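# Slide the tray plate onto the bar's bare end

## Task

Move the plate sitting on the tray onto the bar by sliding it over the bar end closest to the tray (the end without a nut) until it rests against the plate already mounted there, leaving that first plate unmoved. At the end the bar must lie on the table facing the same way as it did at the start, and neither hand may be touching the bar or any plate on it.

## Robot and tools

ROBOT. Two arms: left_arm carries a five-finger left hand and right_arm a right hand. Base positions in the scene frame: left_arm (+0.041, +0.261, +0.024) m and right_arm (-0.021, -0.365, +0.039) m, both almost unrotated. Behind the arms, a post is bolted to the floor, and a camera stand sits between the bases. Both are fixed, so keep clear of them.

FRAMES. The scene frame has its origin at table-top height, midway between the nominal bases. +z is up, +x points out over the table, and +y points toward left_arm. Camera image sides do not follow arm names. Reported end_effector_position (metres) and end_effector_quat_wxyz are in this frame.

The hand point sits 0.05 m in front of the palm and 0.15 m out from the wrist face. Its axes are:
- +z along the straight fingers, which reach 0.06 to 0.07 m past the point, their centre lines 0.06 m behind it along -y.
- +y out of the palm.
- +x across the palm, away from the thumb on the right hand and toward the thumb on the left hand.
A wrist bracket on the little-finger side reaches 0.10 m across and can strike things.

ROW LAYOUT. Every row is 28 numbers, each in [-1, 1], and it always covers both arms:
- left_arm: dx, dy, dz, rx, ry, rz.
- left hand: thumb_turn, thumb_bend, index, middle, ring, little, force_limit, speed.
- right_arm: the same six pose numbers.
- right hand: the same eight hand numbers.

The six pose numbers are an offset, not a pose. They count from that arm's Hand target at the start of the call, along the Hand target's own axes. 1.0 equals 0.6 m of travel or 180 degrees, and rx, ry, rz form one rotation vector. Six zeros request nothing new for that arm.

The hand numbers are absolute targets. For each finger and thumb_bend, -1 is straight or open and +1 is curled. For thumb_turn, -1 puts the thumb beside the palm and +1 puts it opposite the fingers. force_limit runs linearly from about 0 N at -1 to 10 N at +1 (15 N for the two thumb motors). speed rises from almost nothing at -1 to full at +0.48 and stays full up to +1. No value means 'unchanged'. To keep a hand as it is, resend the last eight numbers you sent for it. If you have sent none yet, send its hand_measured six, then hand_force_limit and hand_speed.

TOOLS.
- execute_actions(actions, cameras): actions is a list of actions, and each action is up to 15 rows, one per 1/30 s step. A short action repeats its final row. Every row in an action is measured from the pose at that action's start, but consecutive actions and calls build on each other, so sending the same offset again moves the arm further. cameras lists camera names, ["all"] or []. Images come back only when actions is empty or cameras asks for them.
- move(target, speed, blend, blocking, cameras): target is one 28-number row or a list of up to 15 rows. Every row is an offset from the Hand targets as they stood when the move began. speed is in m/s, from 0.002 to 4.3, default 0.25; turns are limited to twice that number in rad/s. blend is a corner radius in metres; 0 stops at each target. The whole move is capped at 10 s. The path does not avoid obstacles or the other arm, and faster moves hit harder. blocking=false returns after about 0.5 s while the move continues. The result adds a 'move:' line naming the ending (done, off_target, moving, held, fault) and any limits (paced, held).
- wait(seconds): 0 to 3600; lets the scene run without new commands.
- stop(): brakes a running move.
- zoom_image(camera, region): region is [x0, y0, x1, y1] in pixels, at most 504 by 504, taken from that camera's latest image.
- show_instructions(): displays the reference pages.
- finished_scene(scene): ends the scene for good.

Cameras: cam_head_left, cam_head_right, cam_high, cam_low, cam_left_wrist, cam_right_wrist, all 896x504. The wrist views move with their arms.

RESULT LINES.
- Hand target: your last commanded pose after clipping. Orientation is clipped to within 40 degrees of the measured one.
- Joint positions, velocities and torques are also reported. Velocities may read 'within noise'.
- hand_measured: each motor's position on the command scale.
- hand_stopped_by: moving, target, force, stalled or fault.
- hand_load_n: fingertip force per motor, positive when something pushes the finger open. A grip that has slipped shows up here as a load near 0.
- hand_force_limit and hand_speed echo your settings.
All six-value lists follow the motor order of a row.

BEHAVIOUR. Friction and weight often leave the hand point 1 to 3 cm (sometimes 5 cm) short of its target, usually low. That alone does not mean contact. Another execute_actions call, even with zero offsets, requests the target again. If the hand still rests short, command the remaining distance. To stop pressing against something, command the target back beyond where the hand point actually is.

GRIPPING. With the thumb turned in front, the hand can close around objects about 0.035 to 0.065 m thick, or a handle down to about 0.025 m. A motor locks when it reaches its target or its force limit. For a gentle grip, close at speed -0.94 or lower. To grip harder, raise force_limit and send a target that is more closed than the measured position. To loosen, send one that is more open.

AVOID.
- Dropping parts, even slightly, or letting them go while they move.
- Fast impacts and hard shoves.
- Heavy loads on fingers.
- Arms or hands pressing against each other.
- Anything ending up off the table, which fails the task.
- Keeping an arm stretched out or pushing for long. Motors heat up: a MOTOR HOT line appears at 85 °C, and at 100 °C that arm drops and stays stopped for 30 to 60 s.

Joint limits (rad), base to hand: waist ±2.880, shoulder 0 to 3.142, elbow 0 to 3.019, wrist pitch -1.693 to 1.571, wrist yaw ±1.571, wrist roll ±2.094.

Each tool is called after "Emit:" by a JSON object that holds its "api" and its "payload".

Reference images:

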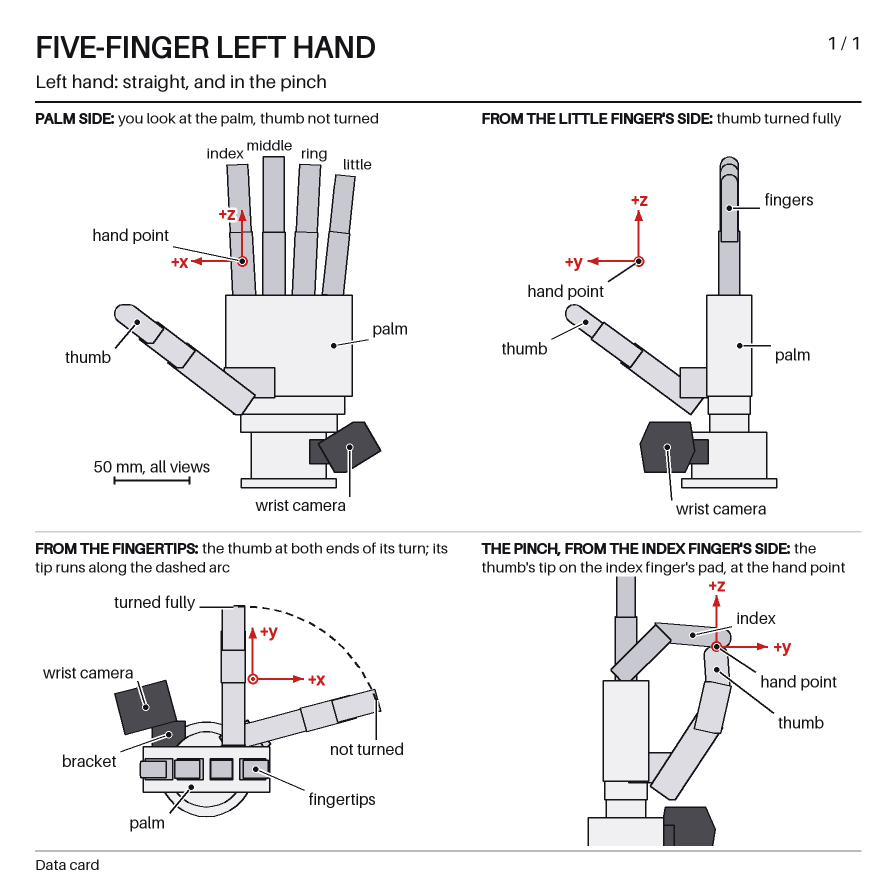

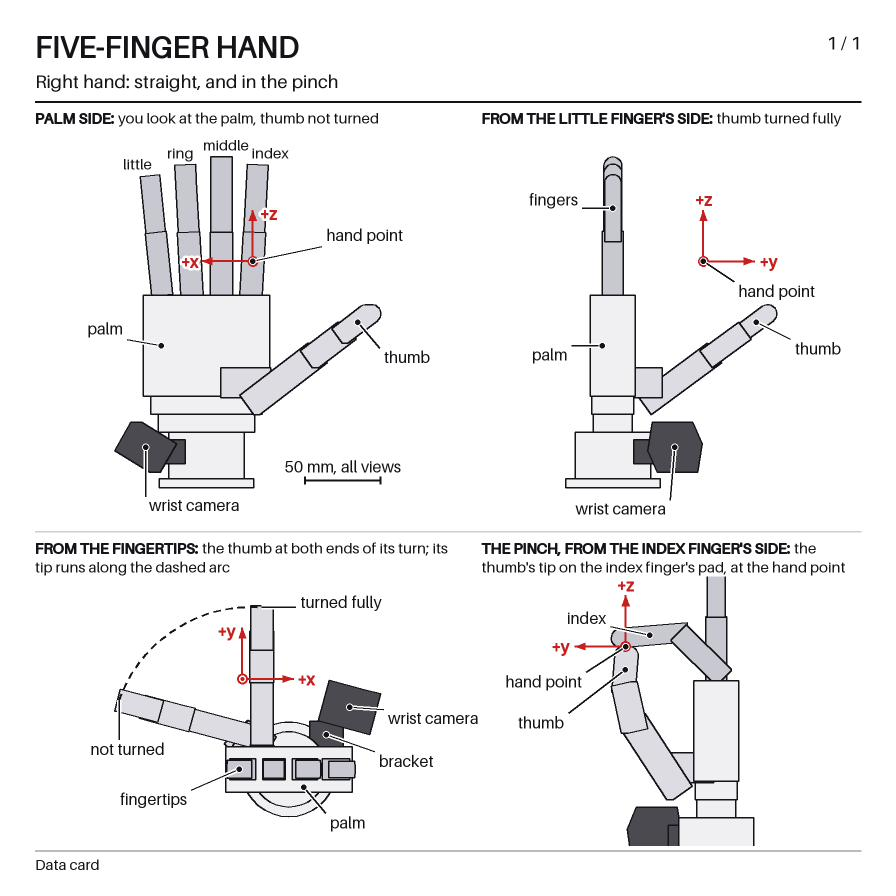

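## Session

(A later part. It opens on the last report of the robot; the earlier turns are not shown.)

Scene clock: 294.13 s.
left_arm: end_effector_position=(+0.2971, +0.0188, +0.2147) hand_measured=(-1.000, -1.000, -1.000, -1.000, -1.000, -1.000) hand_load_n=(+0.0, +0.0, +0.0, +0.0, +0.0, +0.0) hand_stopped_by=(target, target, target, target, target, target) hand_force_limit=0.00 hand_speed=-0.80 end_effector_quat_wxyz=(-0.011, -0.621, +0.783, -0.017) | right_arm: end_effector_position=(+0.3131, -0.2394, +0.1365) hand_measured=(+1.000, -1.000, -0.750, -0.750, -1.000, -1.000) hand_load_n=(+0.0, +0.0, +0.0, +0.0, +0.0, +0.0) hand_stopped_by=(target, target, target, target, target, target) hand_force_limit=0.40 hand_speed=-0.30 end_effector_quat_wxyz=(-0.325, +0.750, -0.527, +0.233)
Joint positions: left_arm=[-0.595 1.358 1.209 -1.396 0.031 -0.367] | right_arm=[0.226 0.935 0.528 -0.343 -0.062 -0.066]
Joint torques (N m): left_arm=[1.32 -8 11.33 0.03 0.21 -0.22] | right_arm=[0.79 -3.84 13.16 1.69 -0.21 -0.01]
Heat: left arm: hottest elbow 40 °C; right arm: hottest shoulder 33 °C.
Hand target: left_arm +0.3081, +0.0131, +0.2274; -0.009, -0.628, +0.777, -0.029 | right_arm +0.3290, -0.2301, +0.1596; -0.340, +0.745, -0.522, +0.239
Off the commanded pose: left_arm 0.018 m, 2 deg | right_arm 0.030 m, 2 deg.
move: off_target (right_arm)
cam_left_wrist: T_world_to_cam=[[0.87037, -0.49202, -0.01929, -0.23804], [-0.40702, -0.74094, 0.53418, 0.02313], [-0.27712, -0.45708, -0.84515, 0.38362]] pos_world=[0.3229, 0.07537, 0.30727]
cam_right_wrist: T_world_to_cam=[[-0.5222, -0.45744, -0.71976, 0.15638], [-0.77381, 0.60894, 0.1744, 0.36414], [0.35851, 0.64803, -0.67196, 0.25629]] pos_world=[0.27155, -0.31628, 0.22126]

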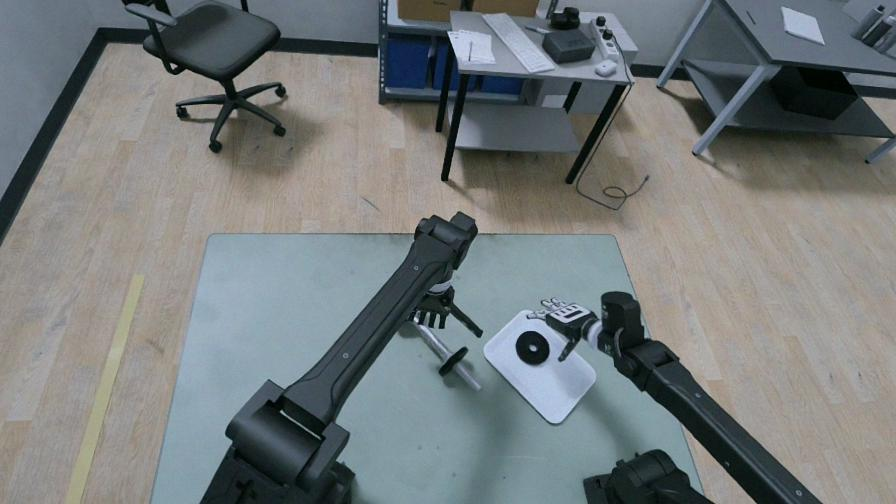

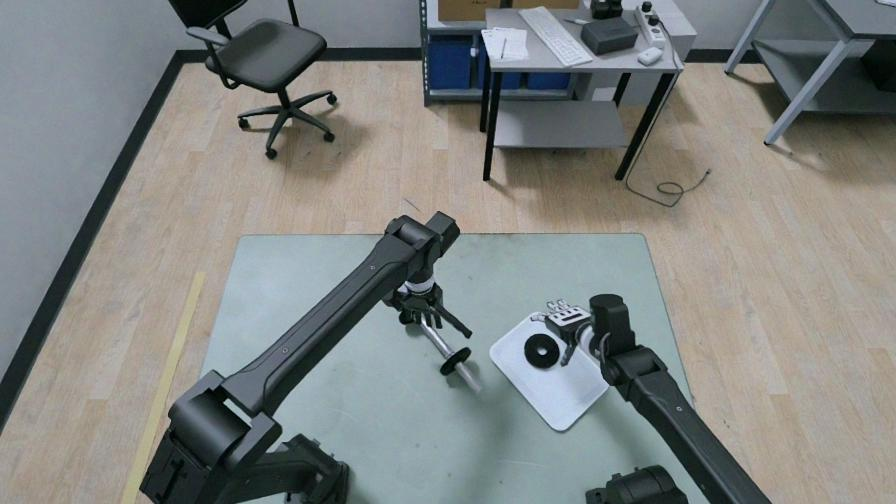

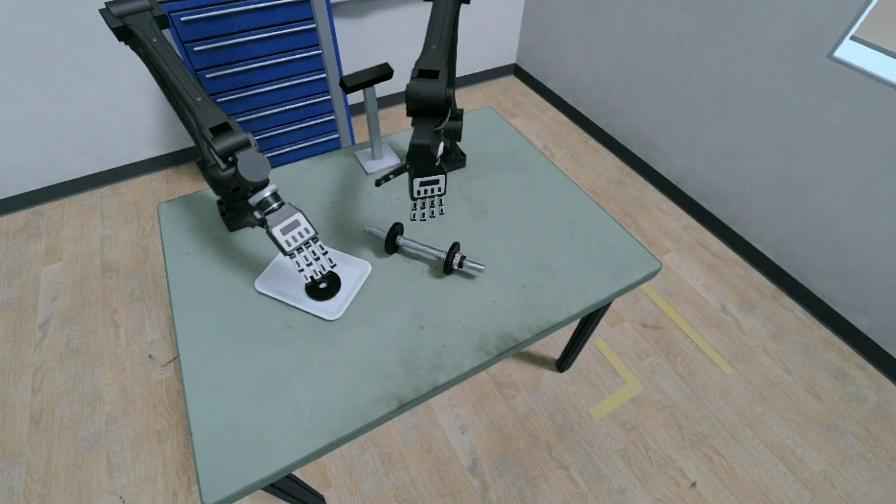

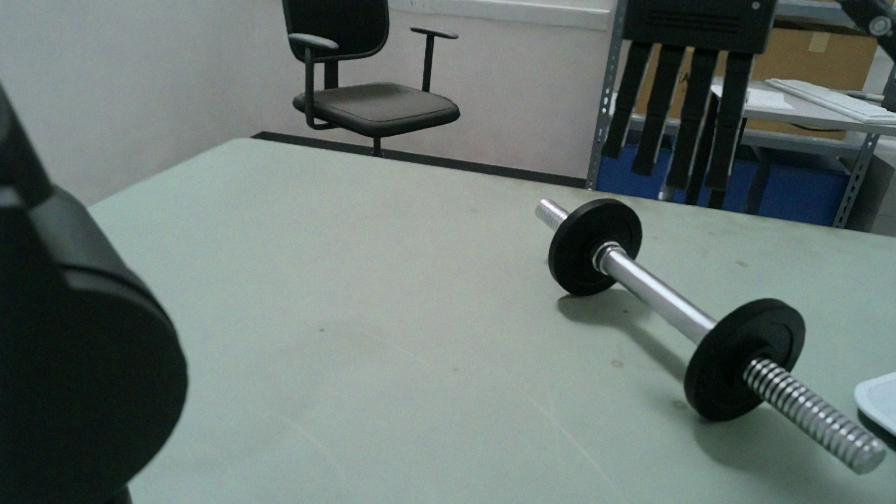

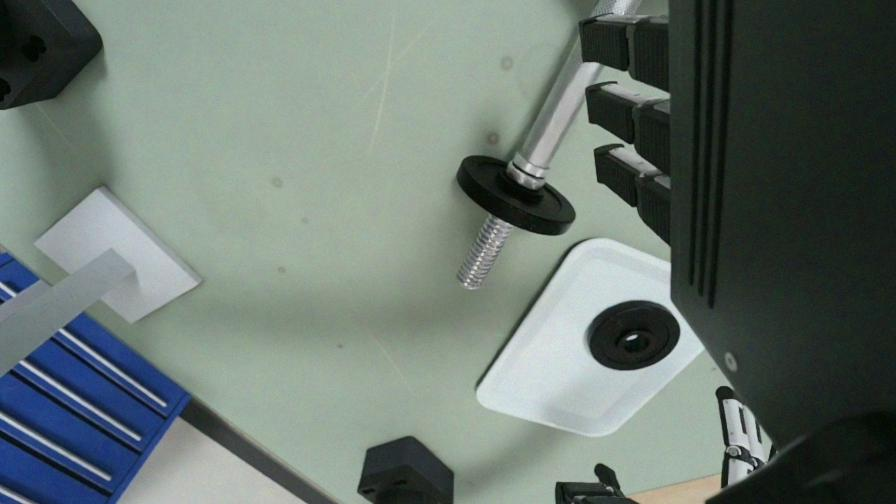

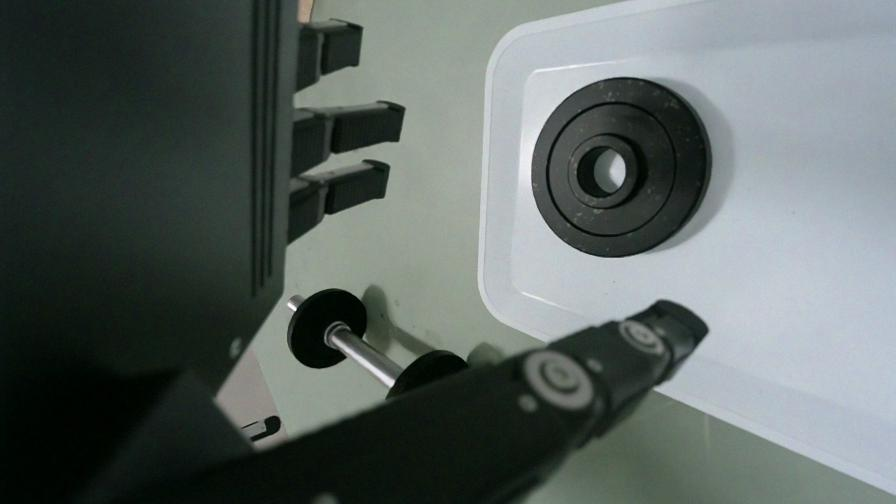

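Emit:
{"api": "move", "payload": {"target": [0,0,0,0,0,0,-1,-1,-1,-1,-1,-1,0,-0.8, 0.0145,0.0835,0.0728,0.011,0,0,1,-1,-0.75,-0.75,-1,-1,0.4,-0.3], "speed": 0.12, "cameras": ["cam_right_wrist","cam_high","cam_left_wrist","cam_head_left"]}}

Scene clock: 321.87 s.
left_arm: end_effector_position=(+0.2971, +0.0188, +0.2147) hand_measured=(-1.000, -1.000, -1.000, -1.000, -1.000, -1.000) hand_load_n=(+0.0, +0.0, +0.0, +0.0, +0.0, +0.0) hand_stopped_by=(target, target, target, target, target, target) hand_force_limit=0.00 hand_speed=-0.80 end_effector_quat_wxyz=(-0.011, -0.621, +0.783, -0.017) | right_arm: end_effector_position=(+0.3303, -0.2352, +0.0962) hand_measured=(+1.000, -1.000, -0.750, -0.750, -1.000, -1.000) hand_load_n=(+0.0, +0.0, +0.0, +0.0, +0.0, +0.0) hand_stopped_by=(target, target, target, target, target, target) hand_force_limit=0.40 hand_speed=-0.30 end_effector_quat_wxyz=(-0.352, +0.740, -0.518, +0.244)
Joint positions: left_arm=[-0.595 1.358 1.209 -1.396 0.031 -0.367] | right_arm=[0.212 1.056 0.443 -0.076 -0.089 -0.069]
Joint torques (N m): left_arm=[1.32 -8.06 11.25 0.08 0.21 -0.21] | right_arm=[-0.91 -4.31 7.42 3.21 -0.24 -0.16]
Heat: left arm: hottest elbow 40 °C; right arm: hottest elbow 34 °C.
Hand target: left_arm +0.3081, +0.0131, +0.2274; -0.009, -0.628, +0.777, -0.029 | right_arm +0.3322, -0.2382, +0.0932; -0.353, +0.739, -0.518, +0.248
Off the commanded pose: left_arm 0.018 m, 2 deg | right_arm 0.005 m, 0 deg.
move: done
cam_left_wrist: T_world_to_cam=[[0.87037, -0.49202, -0.01929, -0.23804], [-0.40702, -0.74094, 0.53418, 0.02313], [-0.27712, -0.45708, -0.84515, 0.38362]] pos_world=[0.3229, 0.07537, 0.30727]
cam_right_wrist: T_world_to_cam=[[-0.4773, -0.43939, -0.761, 0.13167], [-0.78777, 0.59768, 0.14901, 0.38631], [0.38936, 0.67061, -0.63141, 0.21155]] pos_world=[0.2848, -0.3149, 0.17621]
Images, in order (width x height): cam_head_left 896x504, cam_high 896x504, cam_left_wrist 896x504, cam_right_wrist 896x504.

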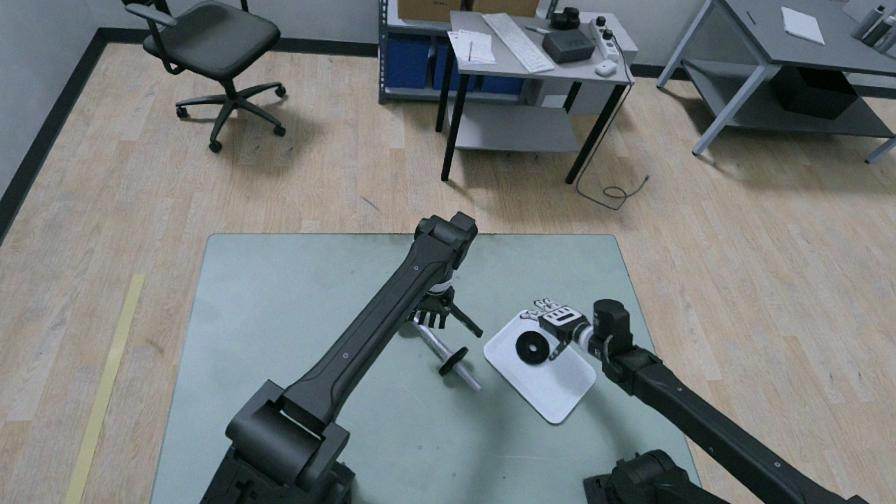

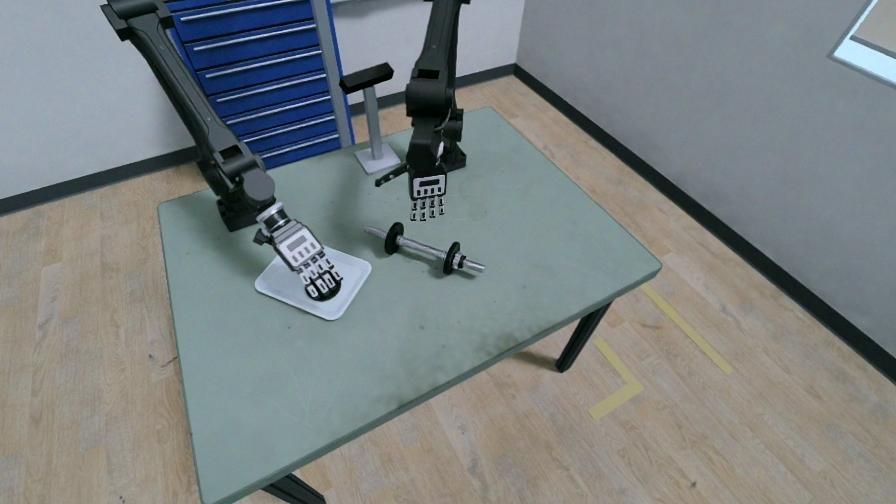

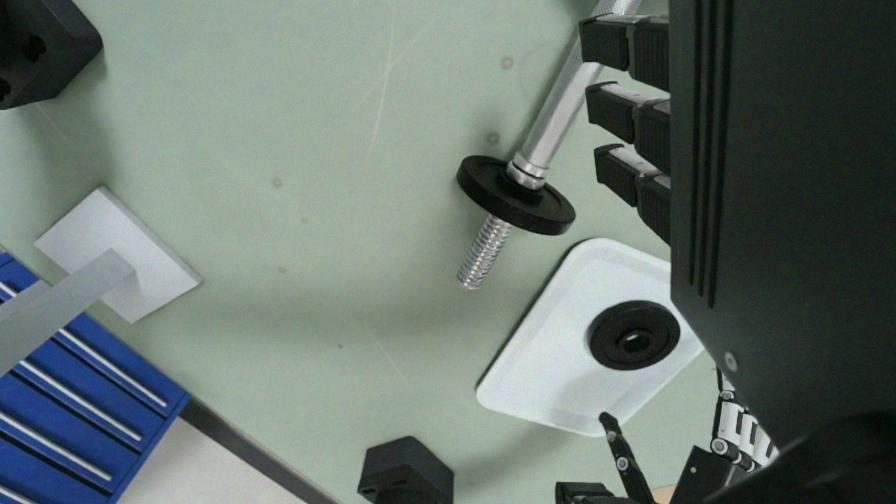

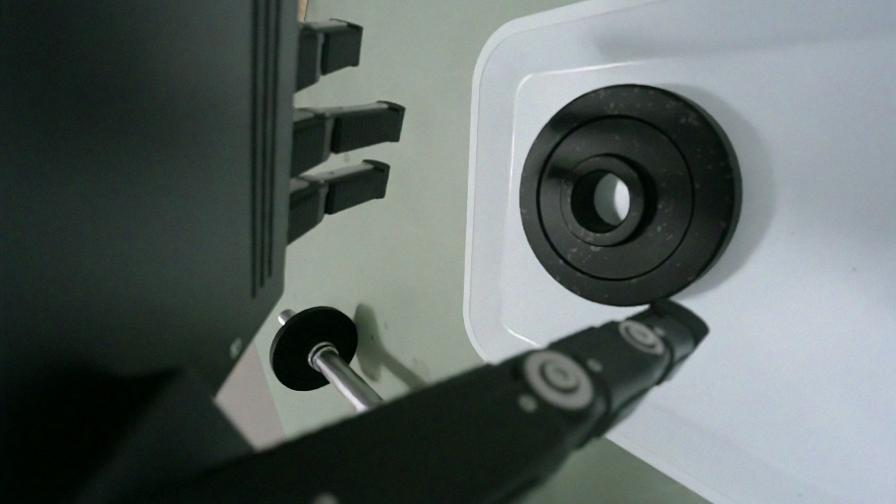

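Emit:
{"api": "move", "payload": {"target": [0,0,0,0,0,0,-1,-1,-1,-1,-1,-1,0,-0.8, 0.0073,0.0722,0.0273,-0.009,0,0,1,-1,-0.75,-0.75,-1,-1,0.4,-0.3], "speed": 0.1, "cameras": ["cam_right_wrist","cam_high","cam_left_wrist","cam_head_left"]}}

Emit:
{"api": "zoom_image", "payload": {"camera": "cam_high", "region": [230, 190, 390, 330]}}

Emit:
{"api": "zoom_image", "payload": {"camera": "cam_head_left", "region": [480, 280, 620, 400]}}

Scene clock: 339.87 s.
left_arm: end_effector_position=(+0.2971, +0.0188, +0.2147) hand_measured=(-1.000, -1.000, -1.000, -1.000, -1.000, -1.000) hand_load_n=(+0.0, +0.0, +0.0, +0.0, +0.0, -0.5) hand_stopped_by=(target, target, target, target, target, target) hand_force_limit=0.00 hand_speed=-0.80 end_effector_quat_wxyz=(-0.011, -0.621, +0.783, -0.017) | right_arm: end_effector_position=(+0.3193, -0.2441, +0.0523) hand_measured=(+1.000, -1.000, -0.750, -0.750, -1.000, -1.000) hand_load_n=(+0.0, +0.0, +0.0, +0.0, +0.0, -0.5) hand_stopped_by=(target, target, target, target, target, target) hand_force_limit=0.40 hand_speed=-0.30 end_effector_quat_wxyz=(-0.342, +0.745, -0.522, +0.237)
Joint positions: left_arm=[-0.595 1.358 1.209 -1.396 0.031 -0.367] | right_arm=[0.191 1.151 0.367 0.066 -0.103 -0.086]
Joint torques (N m): left_arm=[1.32 -8 11.28 0.06 0.21 -0.21] | right_arm=[-0.97 -4.42 6.42 3.15 -0.24 -0.15]
Heat: left arm: hottest elbow 40 °C; right arm: hottest shoulder 33 °C.
Hand target: left_arm +0.3081, +0.0131, +0.2274; -0.009, -0.628, +0.777, -0.029 | right_arm +0.3201, -0.2473, +0.0493; -0.343, +0.744, -0.521, +0.240
Off the commanded pose: left_arm 0.018 m, 2 deg | right_arm 0.005 m, 0 deg.
move: done
cam_left_wrist: T_world_to_cam=[[0.87037, -0.49202, -0.01929, -0.23804], [-0.40702, -0.74094, 0.53418, 0.02313], [-0.27712, -0.45708, -0.84515, 0.38362]] pos_world=[0.3229, 0.07537, 0.30727]
cam_right_wrist: T_world_to_cam=[[-0.49637, -0.44677, -0.74432, 0.09254], [-0.78398, 0.59892, 0.16332, 0.3878], [0.37283, 0.6646, -0.64754, 0.1987]] pos_world=[0.27588, -0.32297, 0.13422]
Images, in order (width x height): cam_head_left 896x504, cam_high 896x504, cam_left_wrist 896x504, cam_right_wrist 896x504.

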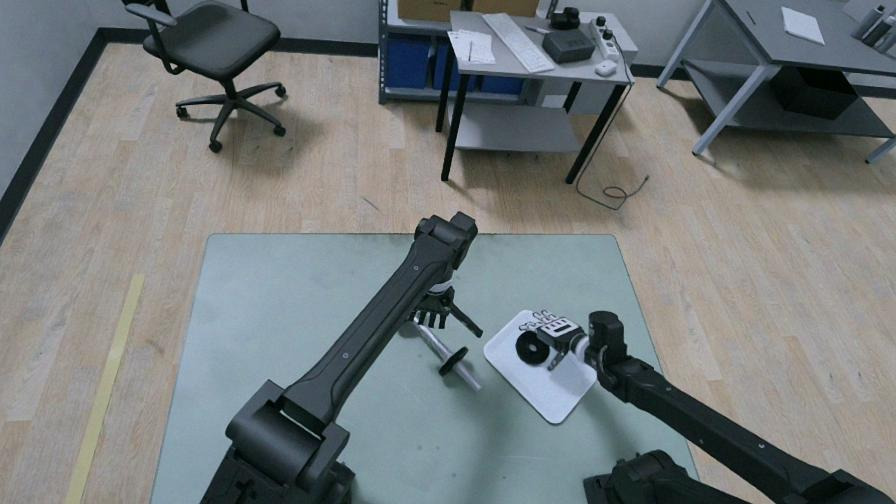

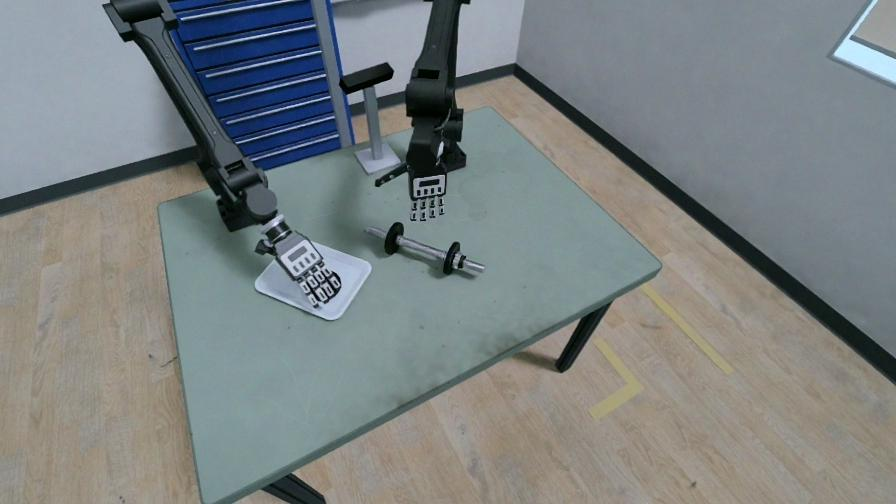

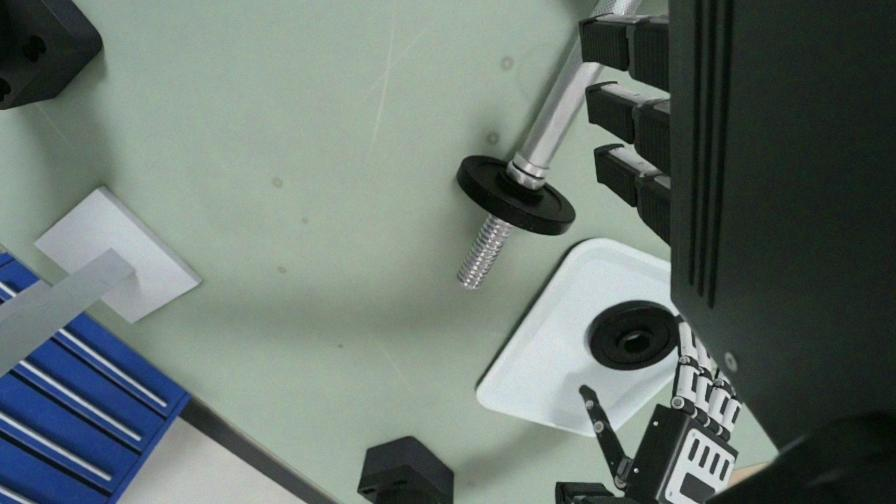

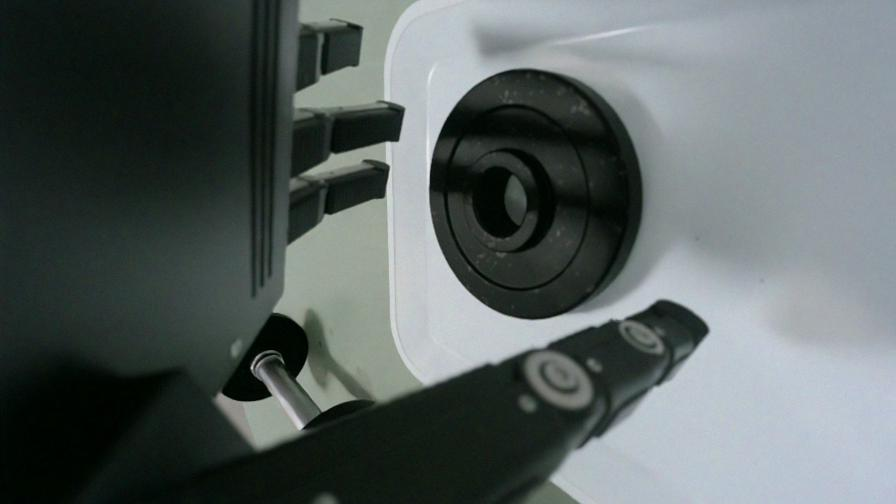

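Scaled by 3.150.

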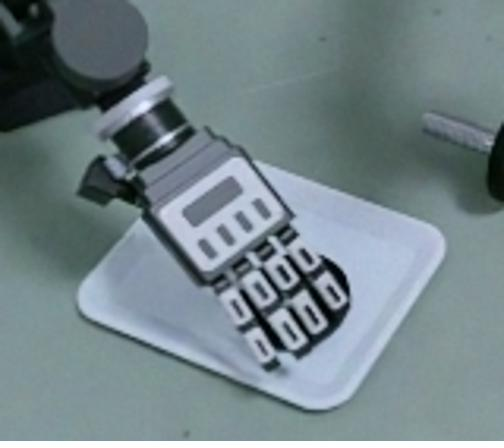

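Scaled by 3.600.

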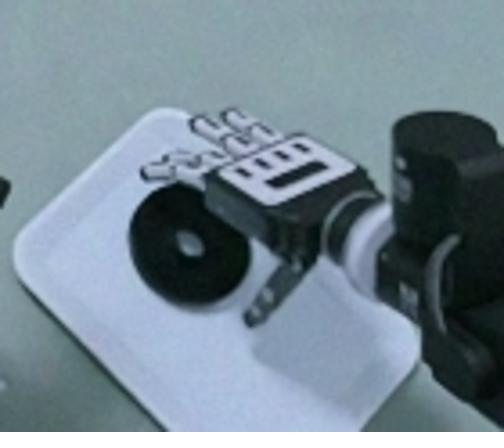

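Emit:
{"api": "move", "payload": {"target": [0,0,0,0,0,0,-1,-1,-1,-1,-1,-1,0,-0.8, -0.0033,0.0237,0.0237,0,0,0,1,-1,-0.75,-0.75,-1,-1,0.4,-0.3], "speed": 0.05, "cameras": ["cam_right_wrist","cam_high","cam_left_wrist","cam_head_left"]}}

Emit:
{"api": "zoom_image", "payload": {"camera": "cam_left_wrist", "region": [540, 280, 760, 460]}}

Emit:
{"api": "zoom_image", "payload": {"camera": "cam_high", "region": [270, 240, 370, 320]}}

Scene clock: 371.03 s.
left_arm: end_effector_position=(+0.2971, +0.0188, +0.2147) hand_measured=(-1.000, -1.000, -1.000, -1.000, -1.000, -1.000) hand_load_n=(+0.0, +0.0, +0.0, +0.0, +0.0, +0.0) hand_stopped_by=(target, target, target, target, target, target) hand_force_limit=0.00 hand_speed=-0.80 end_effector_quat_wxyz=(-0.011, -0.621, +0.783, -0.017) | right_arm: end_effector_position=(+0.3213, -0.2436, +0.0323) hand_measured=(+1.000, -1.000, -0.750, -0.750, -1.000, -1.000) hand_load_n=(+0.0, +0.0, +0.0, -0.5, +0.0, +0.0) hand_stopped_by=(target, target, target, target, target, target) hand_force_limit=0.40 hand_speed=-0.30 end_effector_quat_wxyz=(-0.342, +0.745, -0.522, +0.238)
Joint positions: left_arm=[-0.595 1.358 1.209 -1.396 0.031 -0.367] | right_arm=[0.191 1.234 0.346 0.171 -0.103 -0.086]
Joint torques (N m): left_arm=[1.2 -7.88 11.29 0.05 0.21 -0.22] | right_arm=[-0.09 -4.84 5.78 3.07 -0.03 -0.1]
Heat: left arm: hottest elbow 40 °C; right arm: hottest shoulder 33 °C.
Hand target: left_arm +0.3081, +0.0131, +0.2274; -0.009, -0.628, +0.777, -0.029 | right_arm +0.3210, -0.2449, +0.0293; -0.343, +0.744, -0.521, +0.241
Off the commanded pose: left_arm 0.018 m, 2 deg | right_arm 0.003 m, 0 deg.
move: done
cam_left_wrist: T_world_to_cam=[[0.87037, -0.49202, -0.01929, -0.23804], [-0.40702, -0.74094, 0.53418, 0.02313], [-0.27712, -0.45708, -0.84515, 0.38362]] pos_world=[0.3229, 0.07537, 0.30727]
cam_right_wrist: T_world_to_cam=[[-0.49559, -0.44653, -0.74499, 0.07869], [-0.78409, 0.59898, 0.16259, 0.39254], [0.37363, 0.66471, -0.64696, 0.18442]] pos_world=[0.27787, -0.32258, 0.11411]
Images, in order (width x height): cam_head_left 896x504, cam_high 896x504, cam_left_wrist 896x504, cam_right_wrist 896x504.

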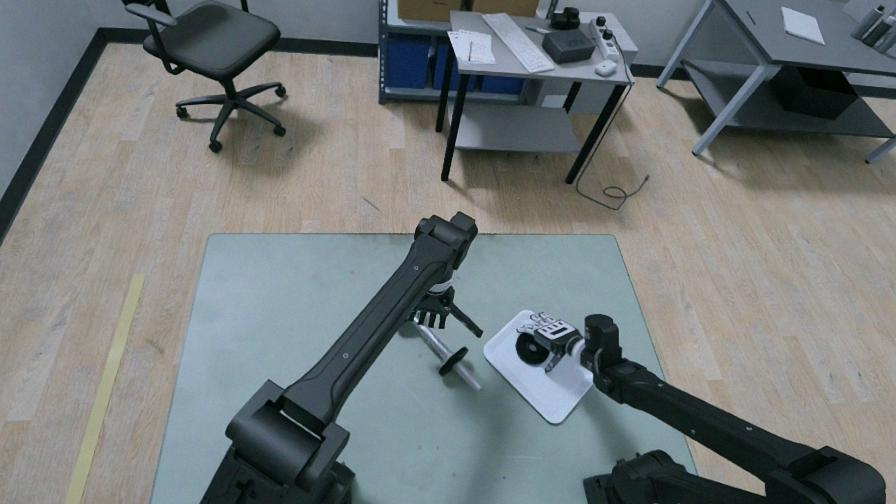

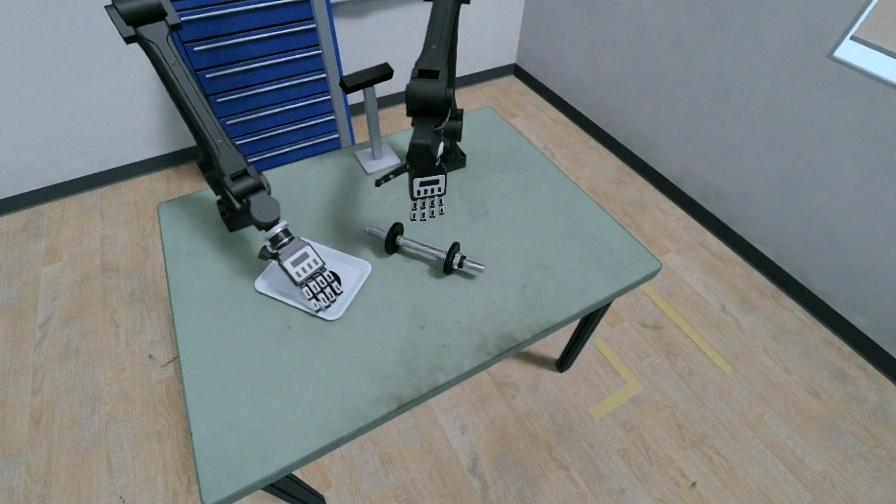

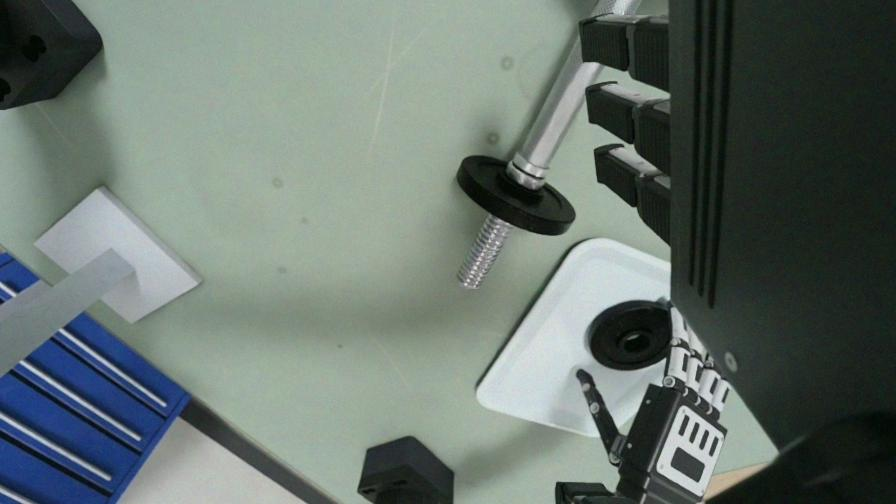

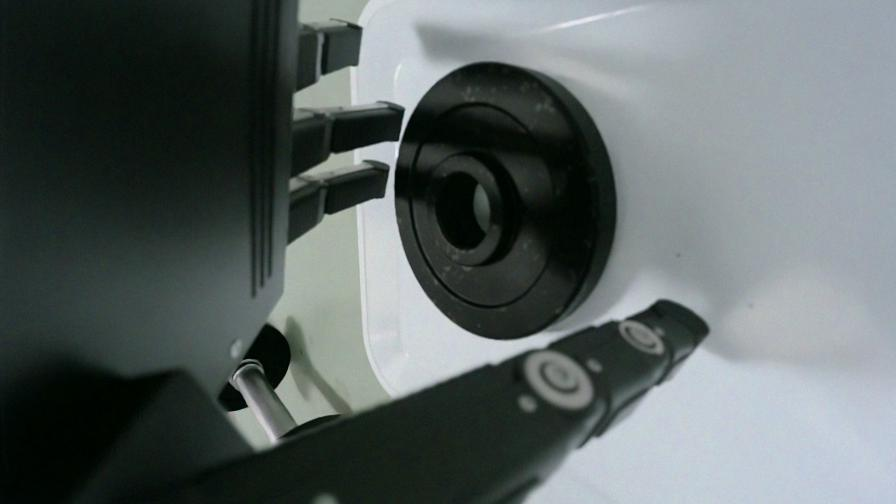

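Scaled by 2.291.

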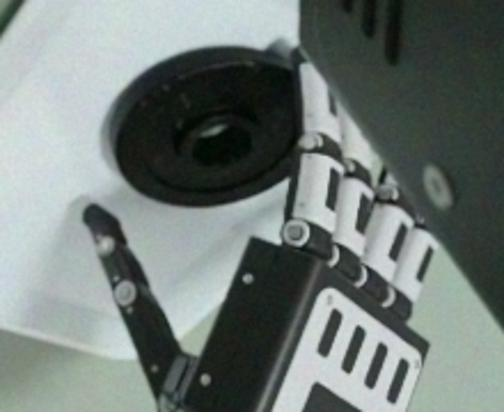

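Scaled by 5.040.

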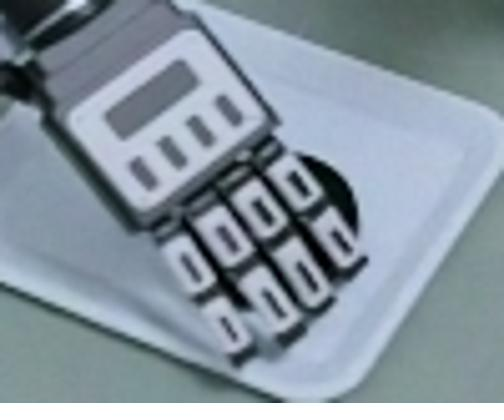

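Emit:
{"api": "move", "payload": {"target": [0,0,0,0,0,0,-1,-1,-1,-1,-1,-1,0,-0.8, 0,-0.0073,0.0135,0,0,0,1,-1,-0.75,-0.75,-1,-1,0.4,-0.3], "speed": 0.05, "cameras": ["cam_right_wrist","cam_left_wrist"]}}

Emit:
{"api": "zoom_image", "payload": {"camera": "cam_left_wrist", "region": [540, 280, 760, 460]}}

Scene clock: 394.53 s.
left_arm: end_effector_position=(+0.2971, +0.0188, +0.2147) hand_measured=(-1.000, -1.000, -1.000, -1.000, -1.000, -1.000) hand_load_n=(+0.0, +0.0, +0.0, +0.0, +0.0, +0.0) hand_stopped_by=(target, target, target, target, target, target) hand_force_limit=0.00 hand_speed=-0.80 end_effector_quat_wxyz=(-0.011, -0.621, +0.783, -0.017) | right_arm: end_effector_position=(+0.3210, -0.2438, +0.0244) hand_measured=(+1.000, -1.000, -0.750, -0.750, -1.000, -1.000) hand_load_n=(+0.0, -0.5, +0.0, +0.0, -0.5, +0.0) hand_stopped_by=(target, target, target, target, target, target) hand_force_limit=0.40 hand_speed=-0.30 end_effector_quat_wxyz=(-0.337, +0.747, -0.524, +0.234)
Joint positions: left_arm=[-0.595 1.358 1.209 -1.396 0.031 -0.367] | right_arm=[0.191 1.265 0.346 0.189 -0.103 -0.086]
Joint torques (N m): left_arm=[1.32 -7.94 11.32 0.05 0.21 -0.2] | right_arm=[0.15 -5.07 7.16 3.02 0.1 -0.07]
Heat: left arm: hottest elbow 40 °C; right arm: hottest shoulder 33 °C.
Hand target: left_arm +0.3081, +0.0131, +0.2274; -0.009, -0.628, +0.777, -0.029 | right_arm +0.3295, -0.2418, +0.0274; -0.343, +0.744, -0.521, +0.240
Off the commanded pose: left_arm 0.018 m, 2 deg | right_arm 0.009 m, 1 deg.
move: done
cam_left_wrist: T_world_to_cam=[[0.87037, -0.49202, -0.01929, -0.23804], [-0.40702, -0.74094, 0.53418, 0.02313], [-0.27712, -0.45708, -0.84515, 0.38362]] pos_world=[0.3229, 0.07537, 0.30727]
cam_right_wrist: T_world_to_cam=[[-0.5054, -0.44879, -0.73699, 0.0749], [-0.78164, 0.59992, 0.1707, 0.39293], [0.36553, 0.66233, -0.65399, 0.18186]] pos_world=[0.27851, -0.32256, 0.10706]
Images, in order (width x height): cam_left_wrist 896x504, cam_right_wrist 896x504.

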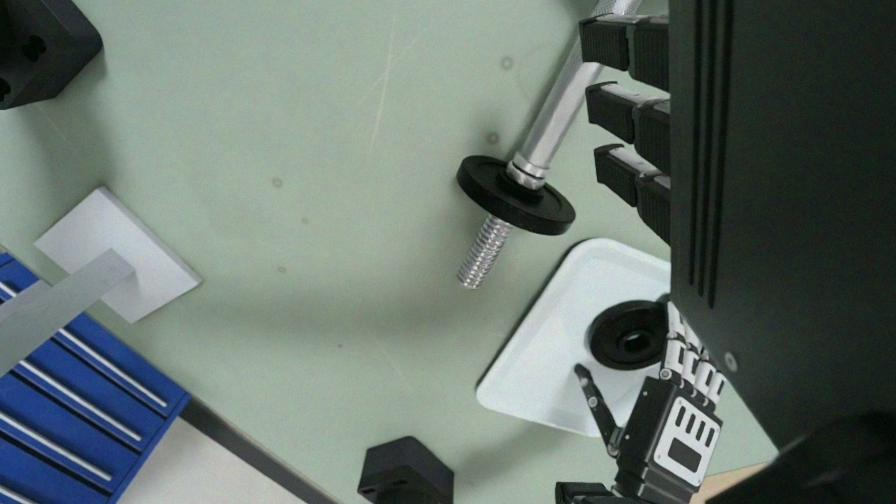

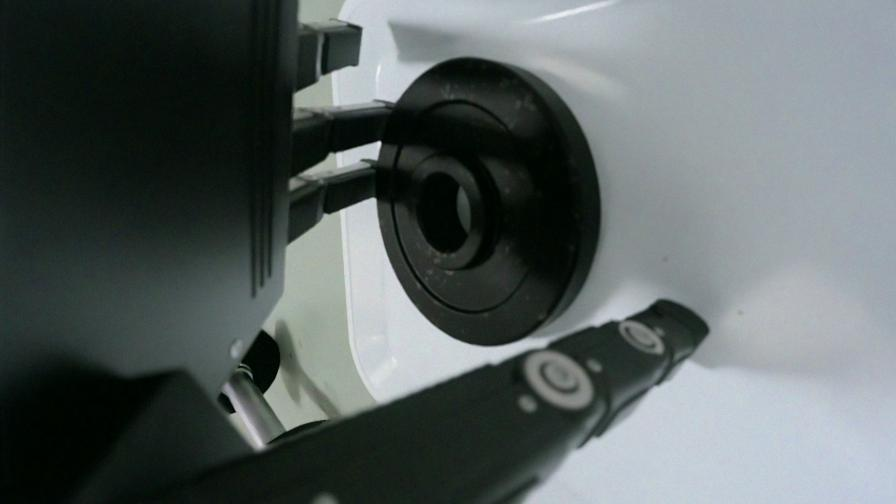

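Scaled by 2.291.

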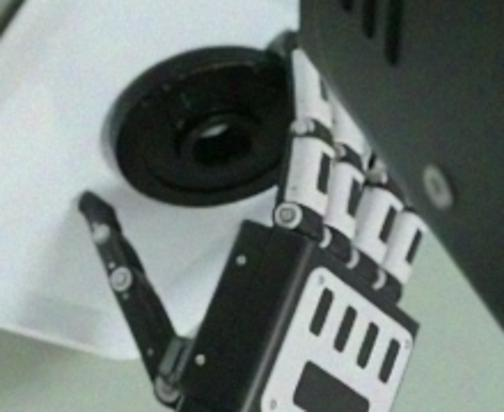

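Emit:
{"api": "move", "payload": {"target": [0,0,0,0,0,0,-1,-1,-1,-1,-1,-1,0,-0.8, 0,-0.0217,0.0022,0,0,0,1,-1,-0.75,-0.75,-1,-1,0.4,-0.3], "speed": 0.05, "cameras": ["cam_right_wrist","cam_left_wrist"]}}

Emit:
{"api": "zoom_image", "payload": {"camera": "cam_left_wrist", "region": [540, 280, 760, 460]}}

Scene clock: 404.77 s.
left_arm: end_effector_position=(+0.2971, +0.0188, +0.2147) hand_measured=(-1.000, -1.000, -1.000, -1.000, -1.000, -1.000) hand_load_n=(+0.0, +0.0, +0.0, +0.0, +0.0, -0.5) hand_stopped_by=(target, target, target, target, target, target) hand_force_limit=0.00 hand_speed=-0.80 end_effector_quat_wxyz=(-0.011, -0.621, +0.783, -0.017) | right_arm: end_effector_position=(+0.3220, -0.2441, +0.0249) hand_measured=(+1.000, -1.000, -0.750, -0.750, -1.000, -1.000) hand_load_n=(+0.0, +0.0, +0.0, +0.0, +0.0, +0.0) hand_stopped_by=(target, target, target, target, target, target) hand_force_limit=0.40 hand_speed=-0.30 end_effector_quat_wxyz=(-0.336, +0.747, -0.524, +0.234)
Joint positions: left_arm=[-0.595 1.358 1.209 -1.396 0.031 -0.367] | right_arm=[0.191 1.266 0.351 0.182 -0.1 -0.086]
Joint torques (N m): left_arm=[1.26 -7.88 11.25 0.09 0.21 -0.2] | right_arm=[0.56 -5.54 9.39 1.69 0.12 -0.04]
Heat: left arm: hottest elbow 40 °C; right arm: hottest shoulder 33 °C.
Hand target: left_arm +0.3081, +0.0131, +0.2274; -0.009, -0.628, +0.777, -0.029 | right_arm +0.3384, -0.2385, +0.0364; -0.343, +0.744, -0.521, +0.241
Off the commanded pose: left_arm 0.018 m, 2 deg | right_arm 0.021 m, 1 deg.
move: off_target (right_arm)
cam_left_wrist: T_world_to_cam=[[0.87037, -0.49202, -0.01929, -0.23804], [-0.40702, -0.74094, 0.53418, 0.02313], [-0.27712, -0.45708, -0.84515, 0.38362]] pos_world=[0.3229, 0.07537, 0.30727]
cam_right_wrist: T_world_to_cam=[[-0.50816, -0.4495, -0.73466, 0.07629], [-0.77998, 0.60191, 0.17124, 0.39379], [0.36523, 0.66004, -0.65647, 0.18152]] pos_world=[0.27962, -0.32255, 0.10778]
Images, in order (width x height): cam_left_wrist 896x504, cam_right_wrist 896x504.

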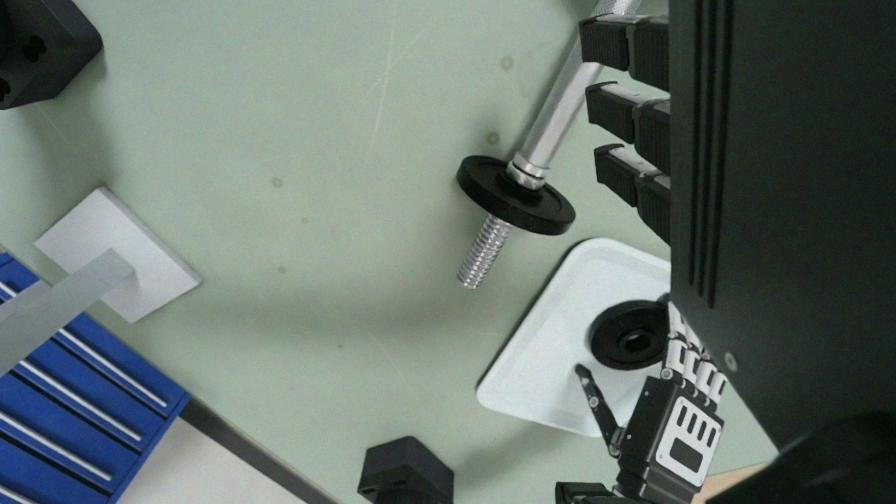

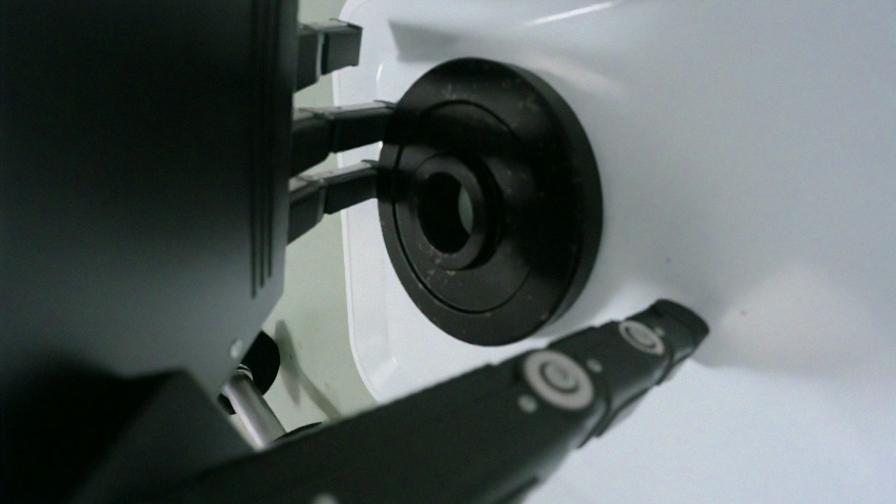

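Scaled by 2.291.

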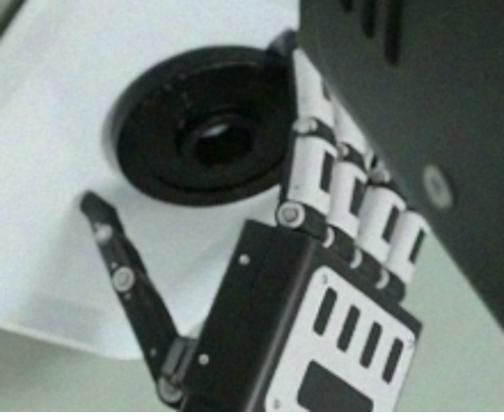

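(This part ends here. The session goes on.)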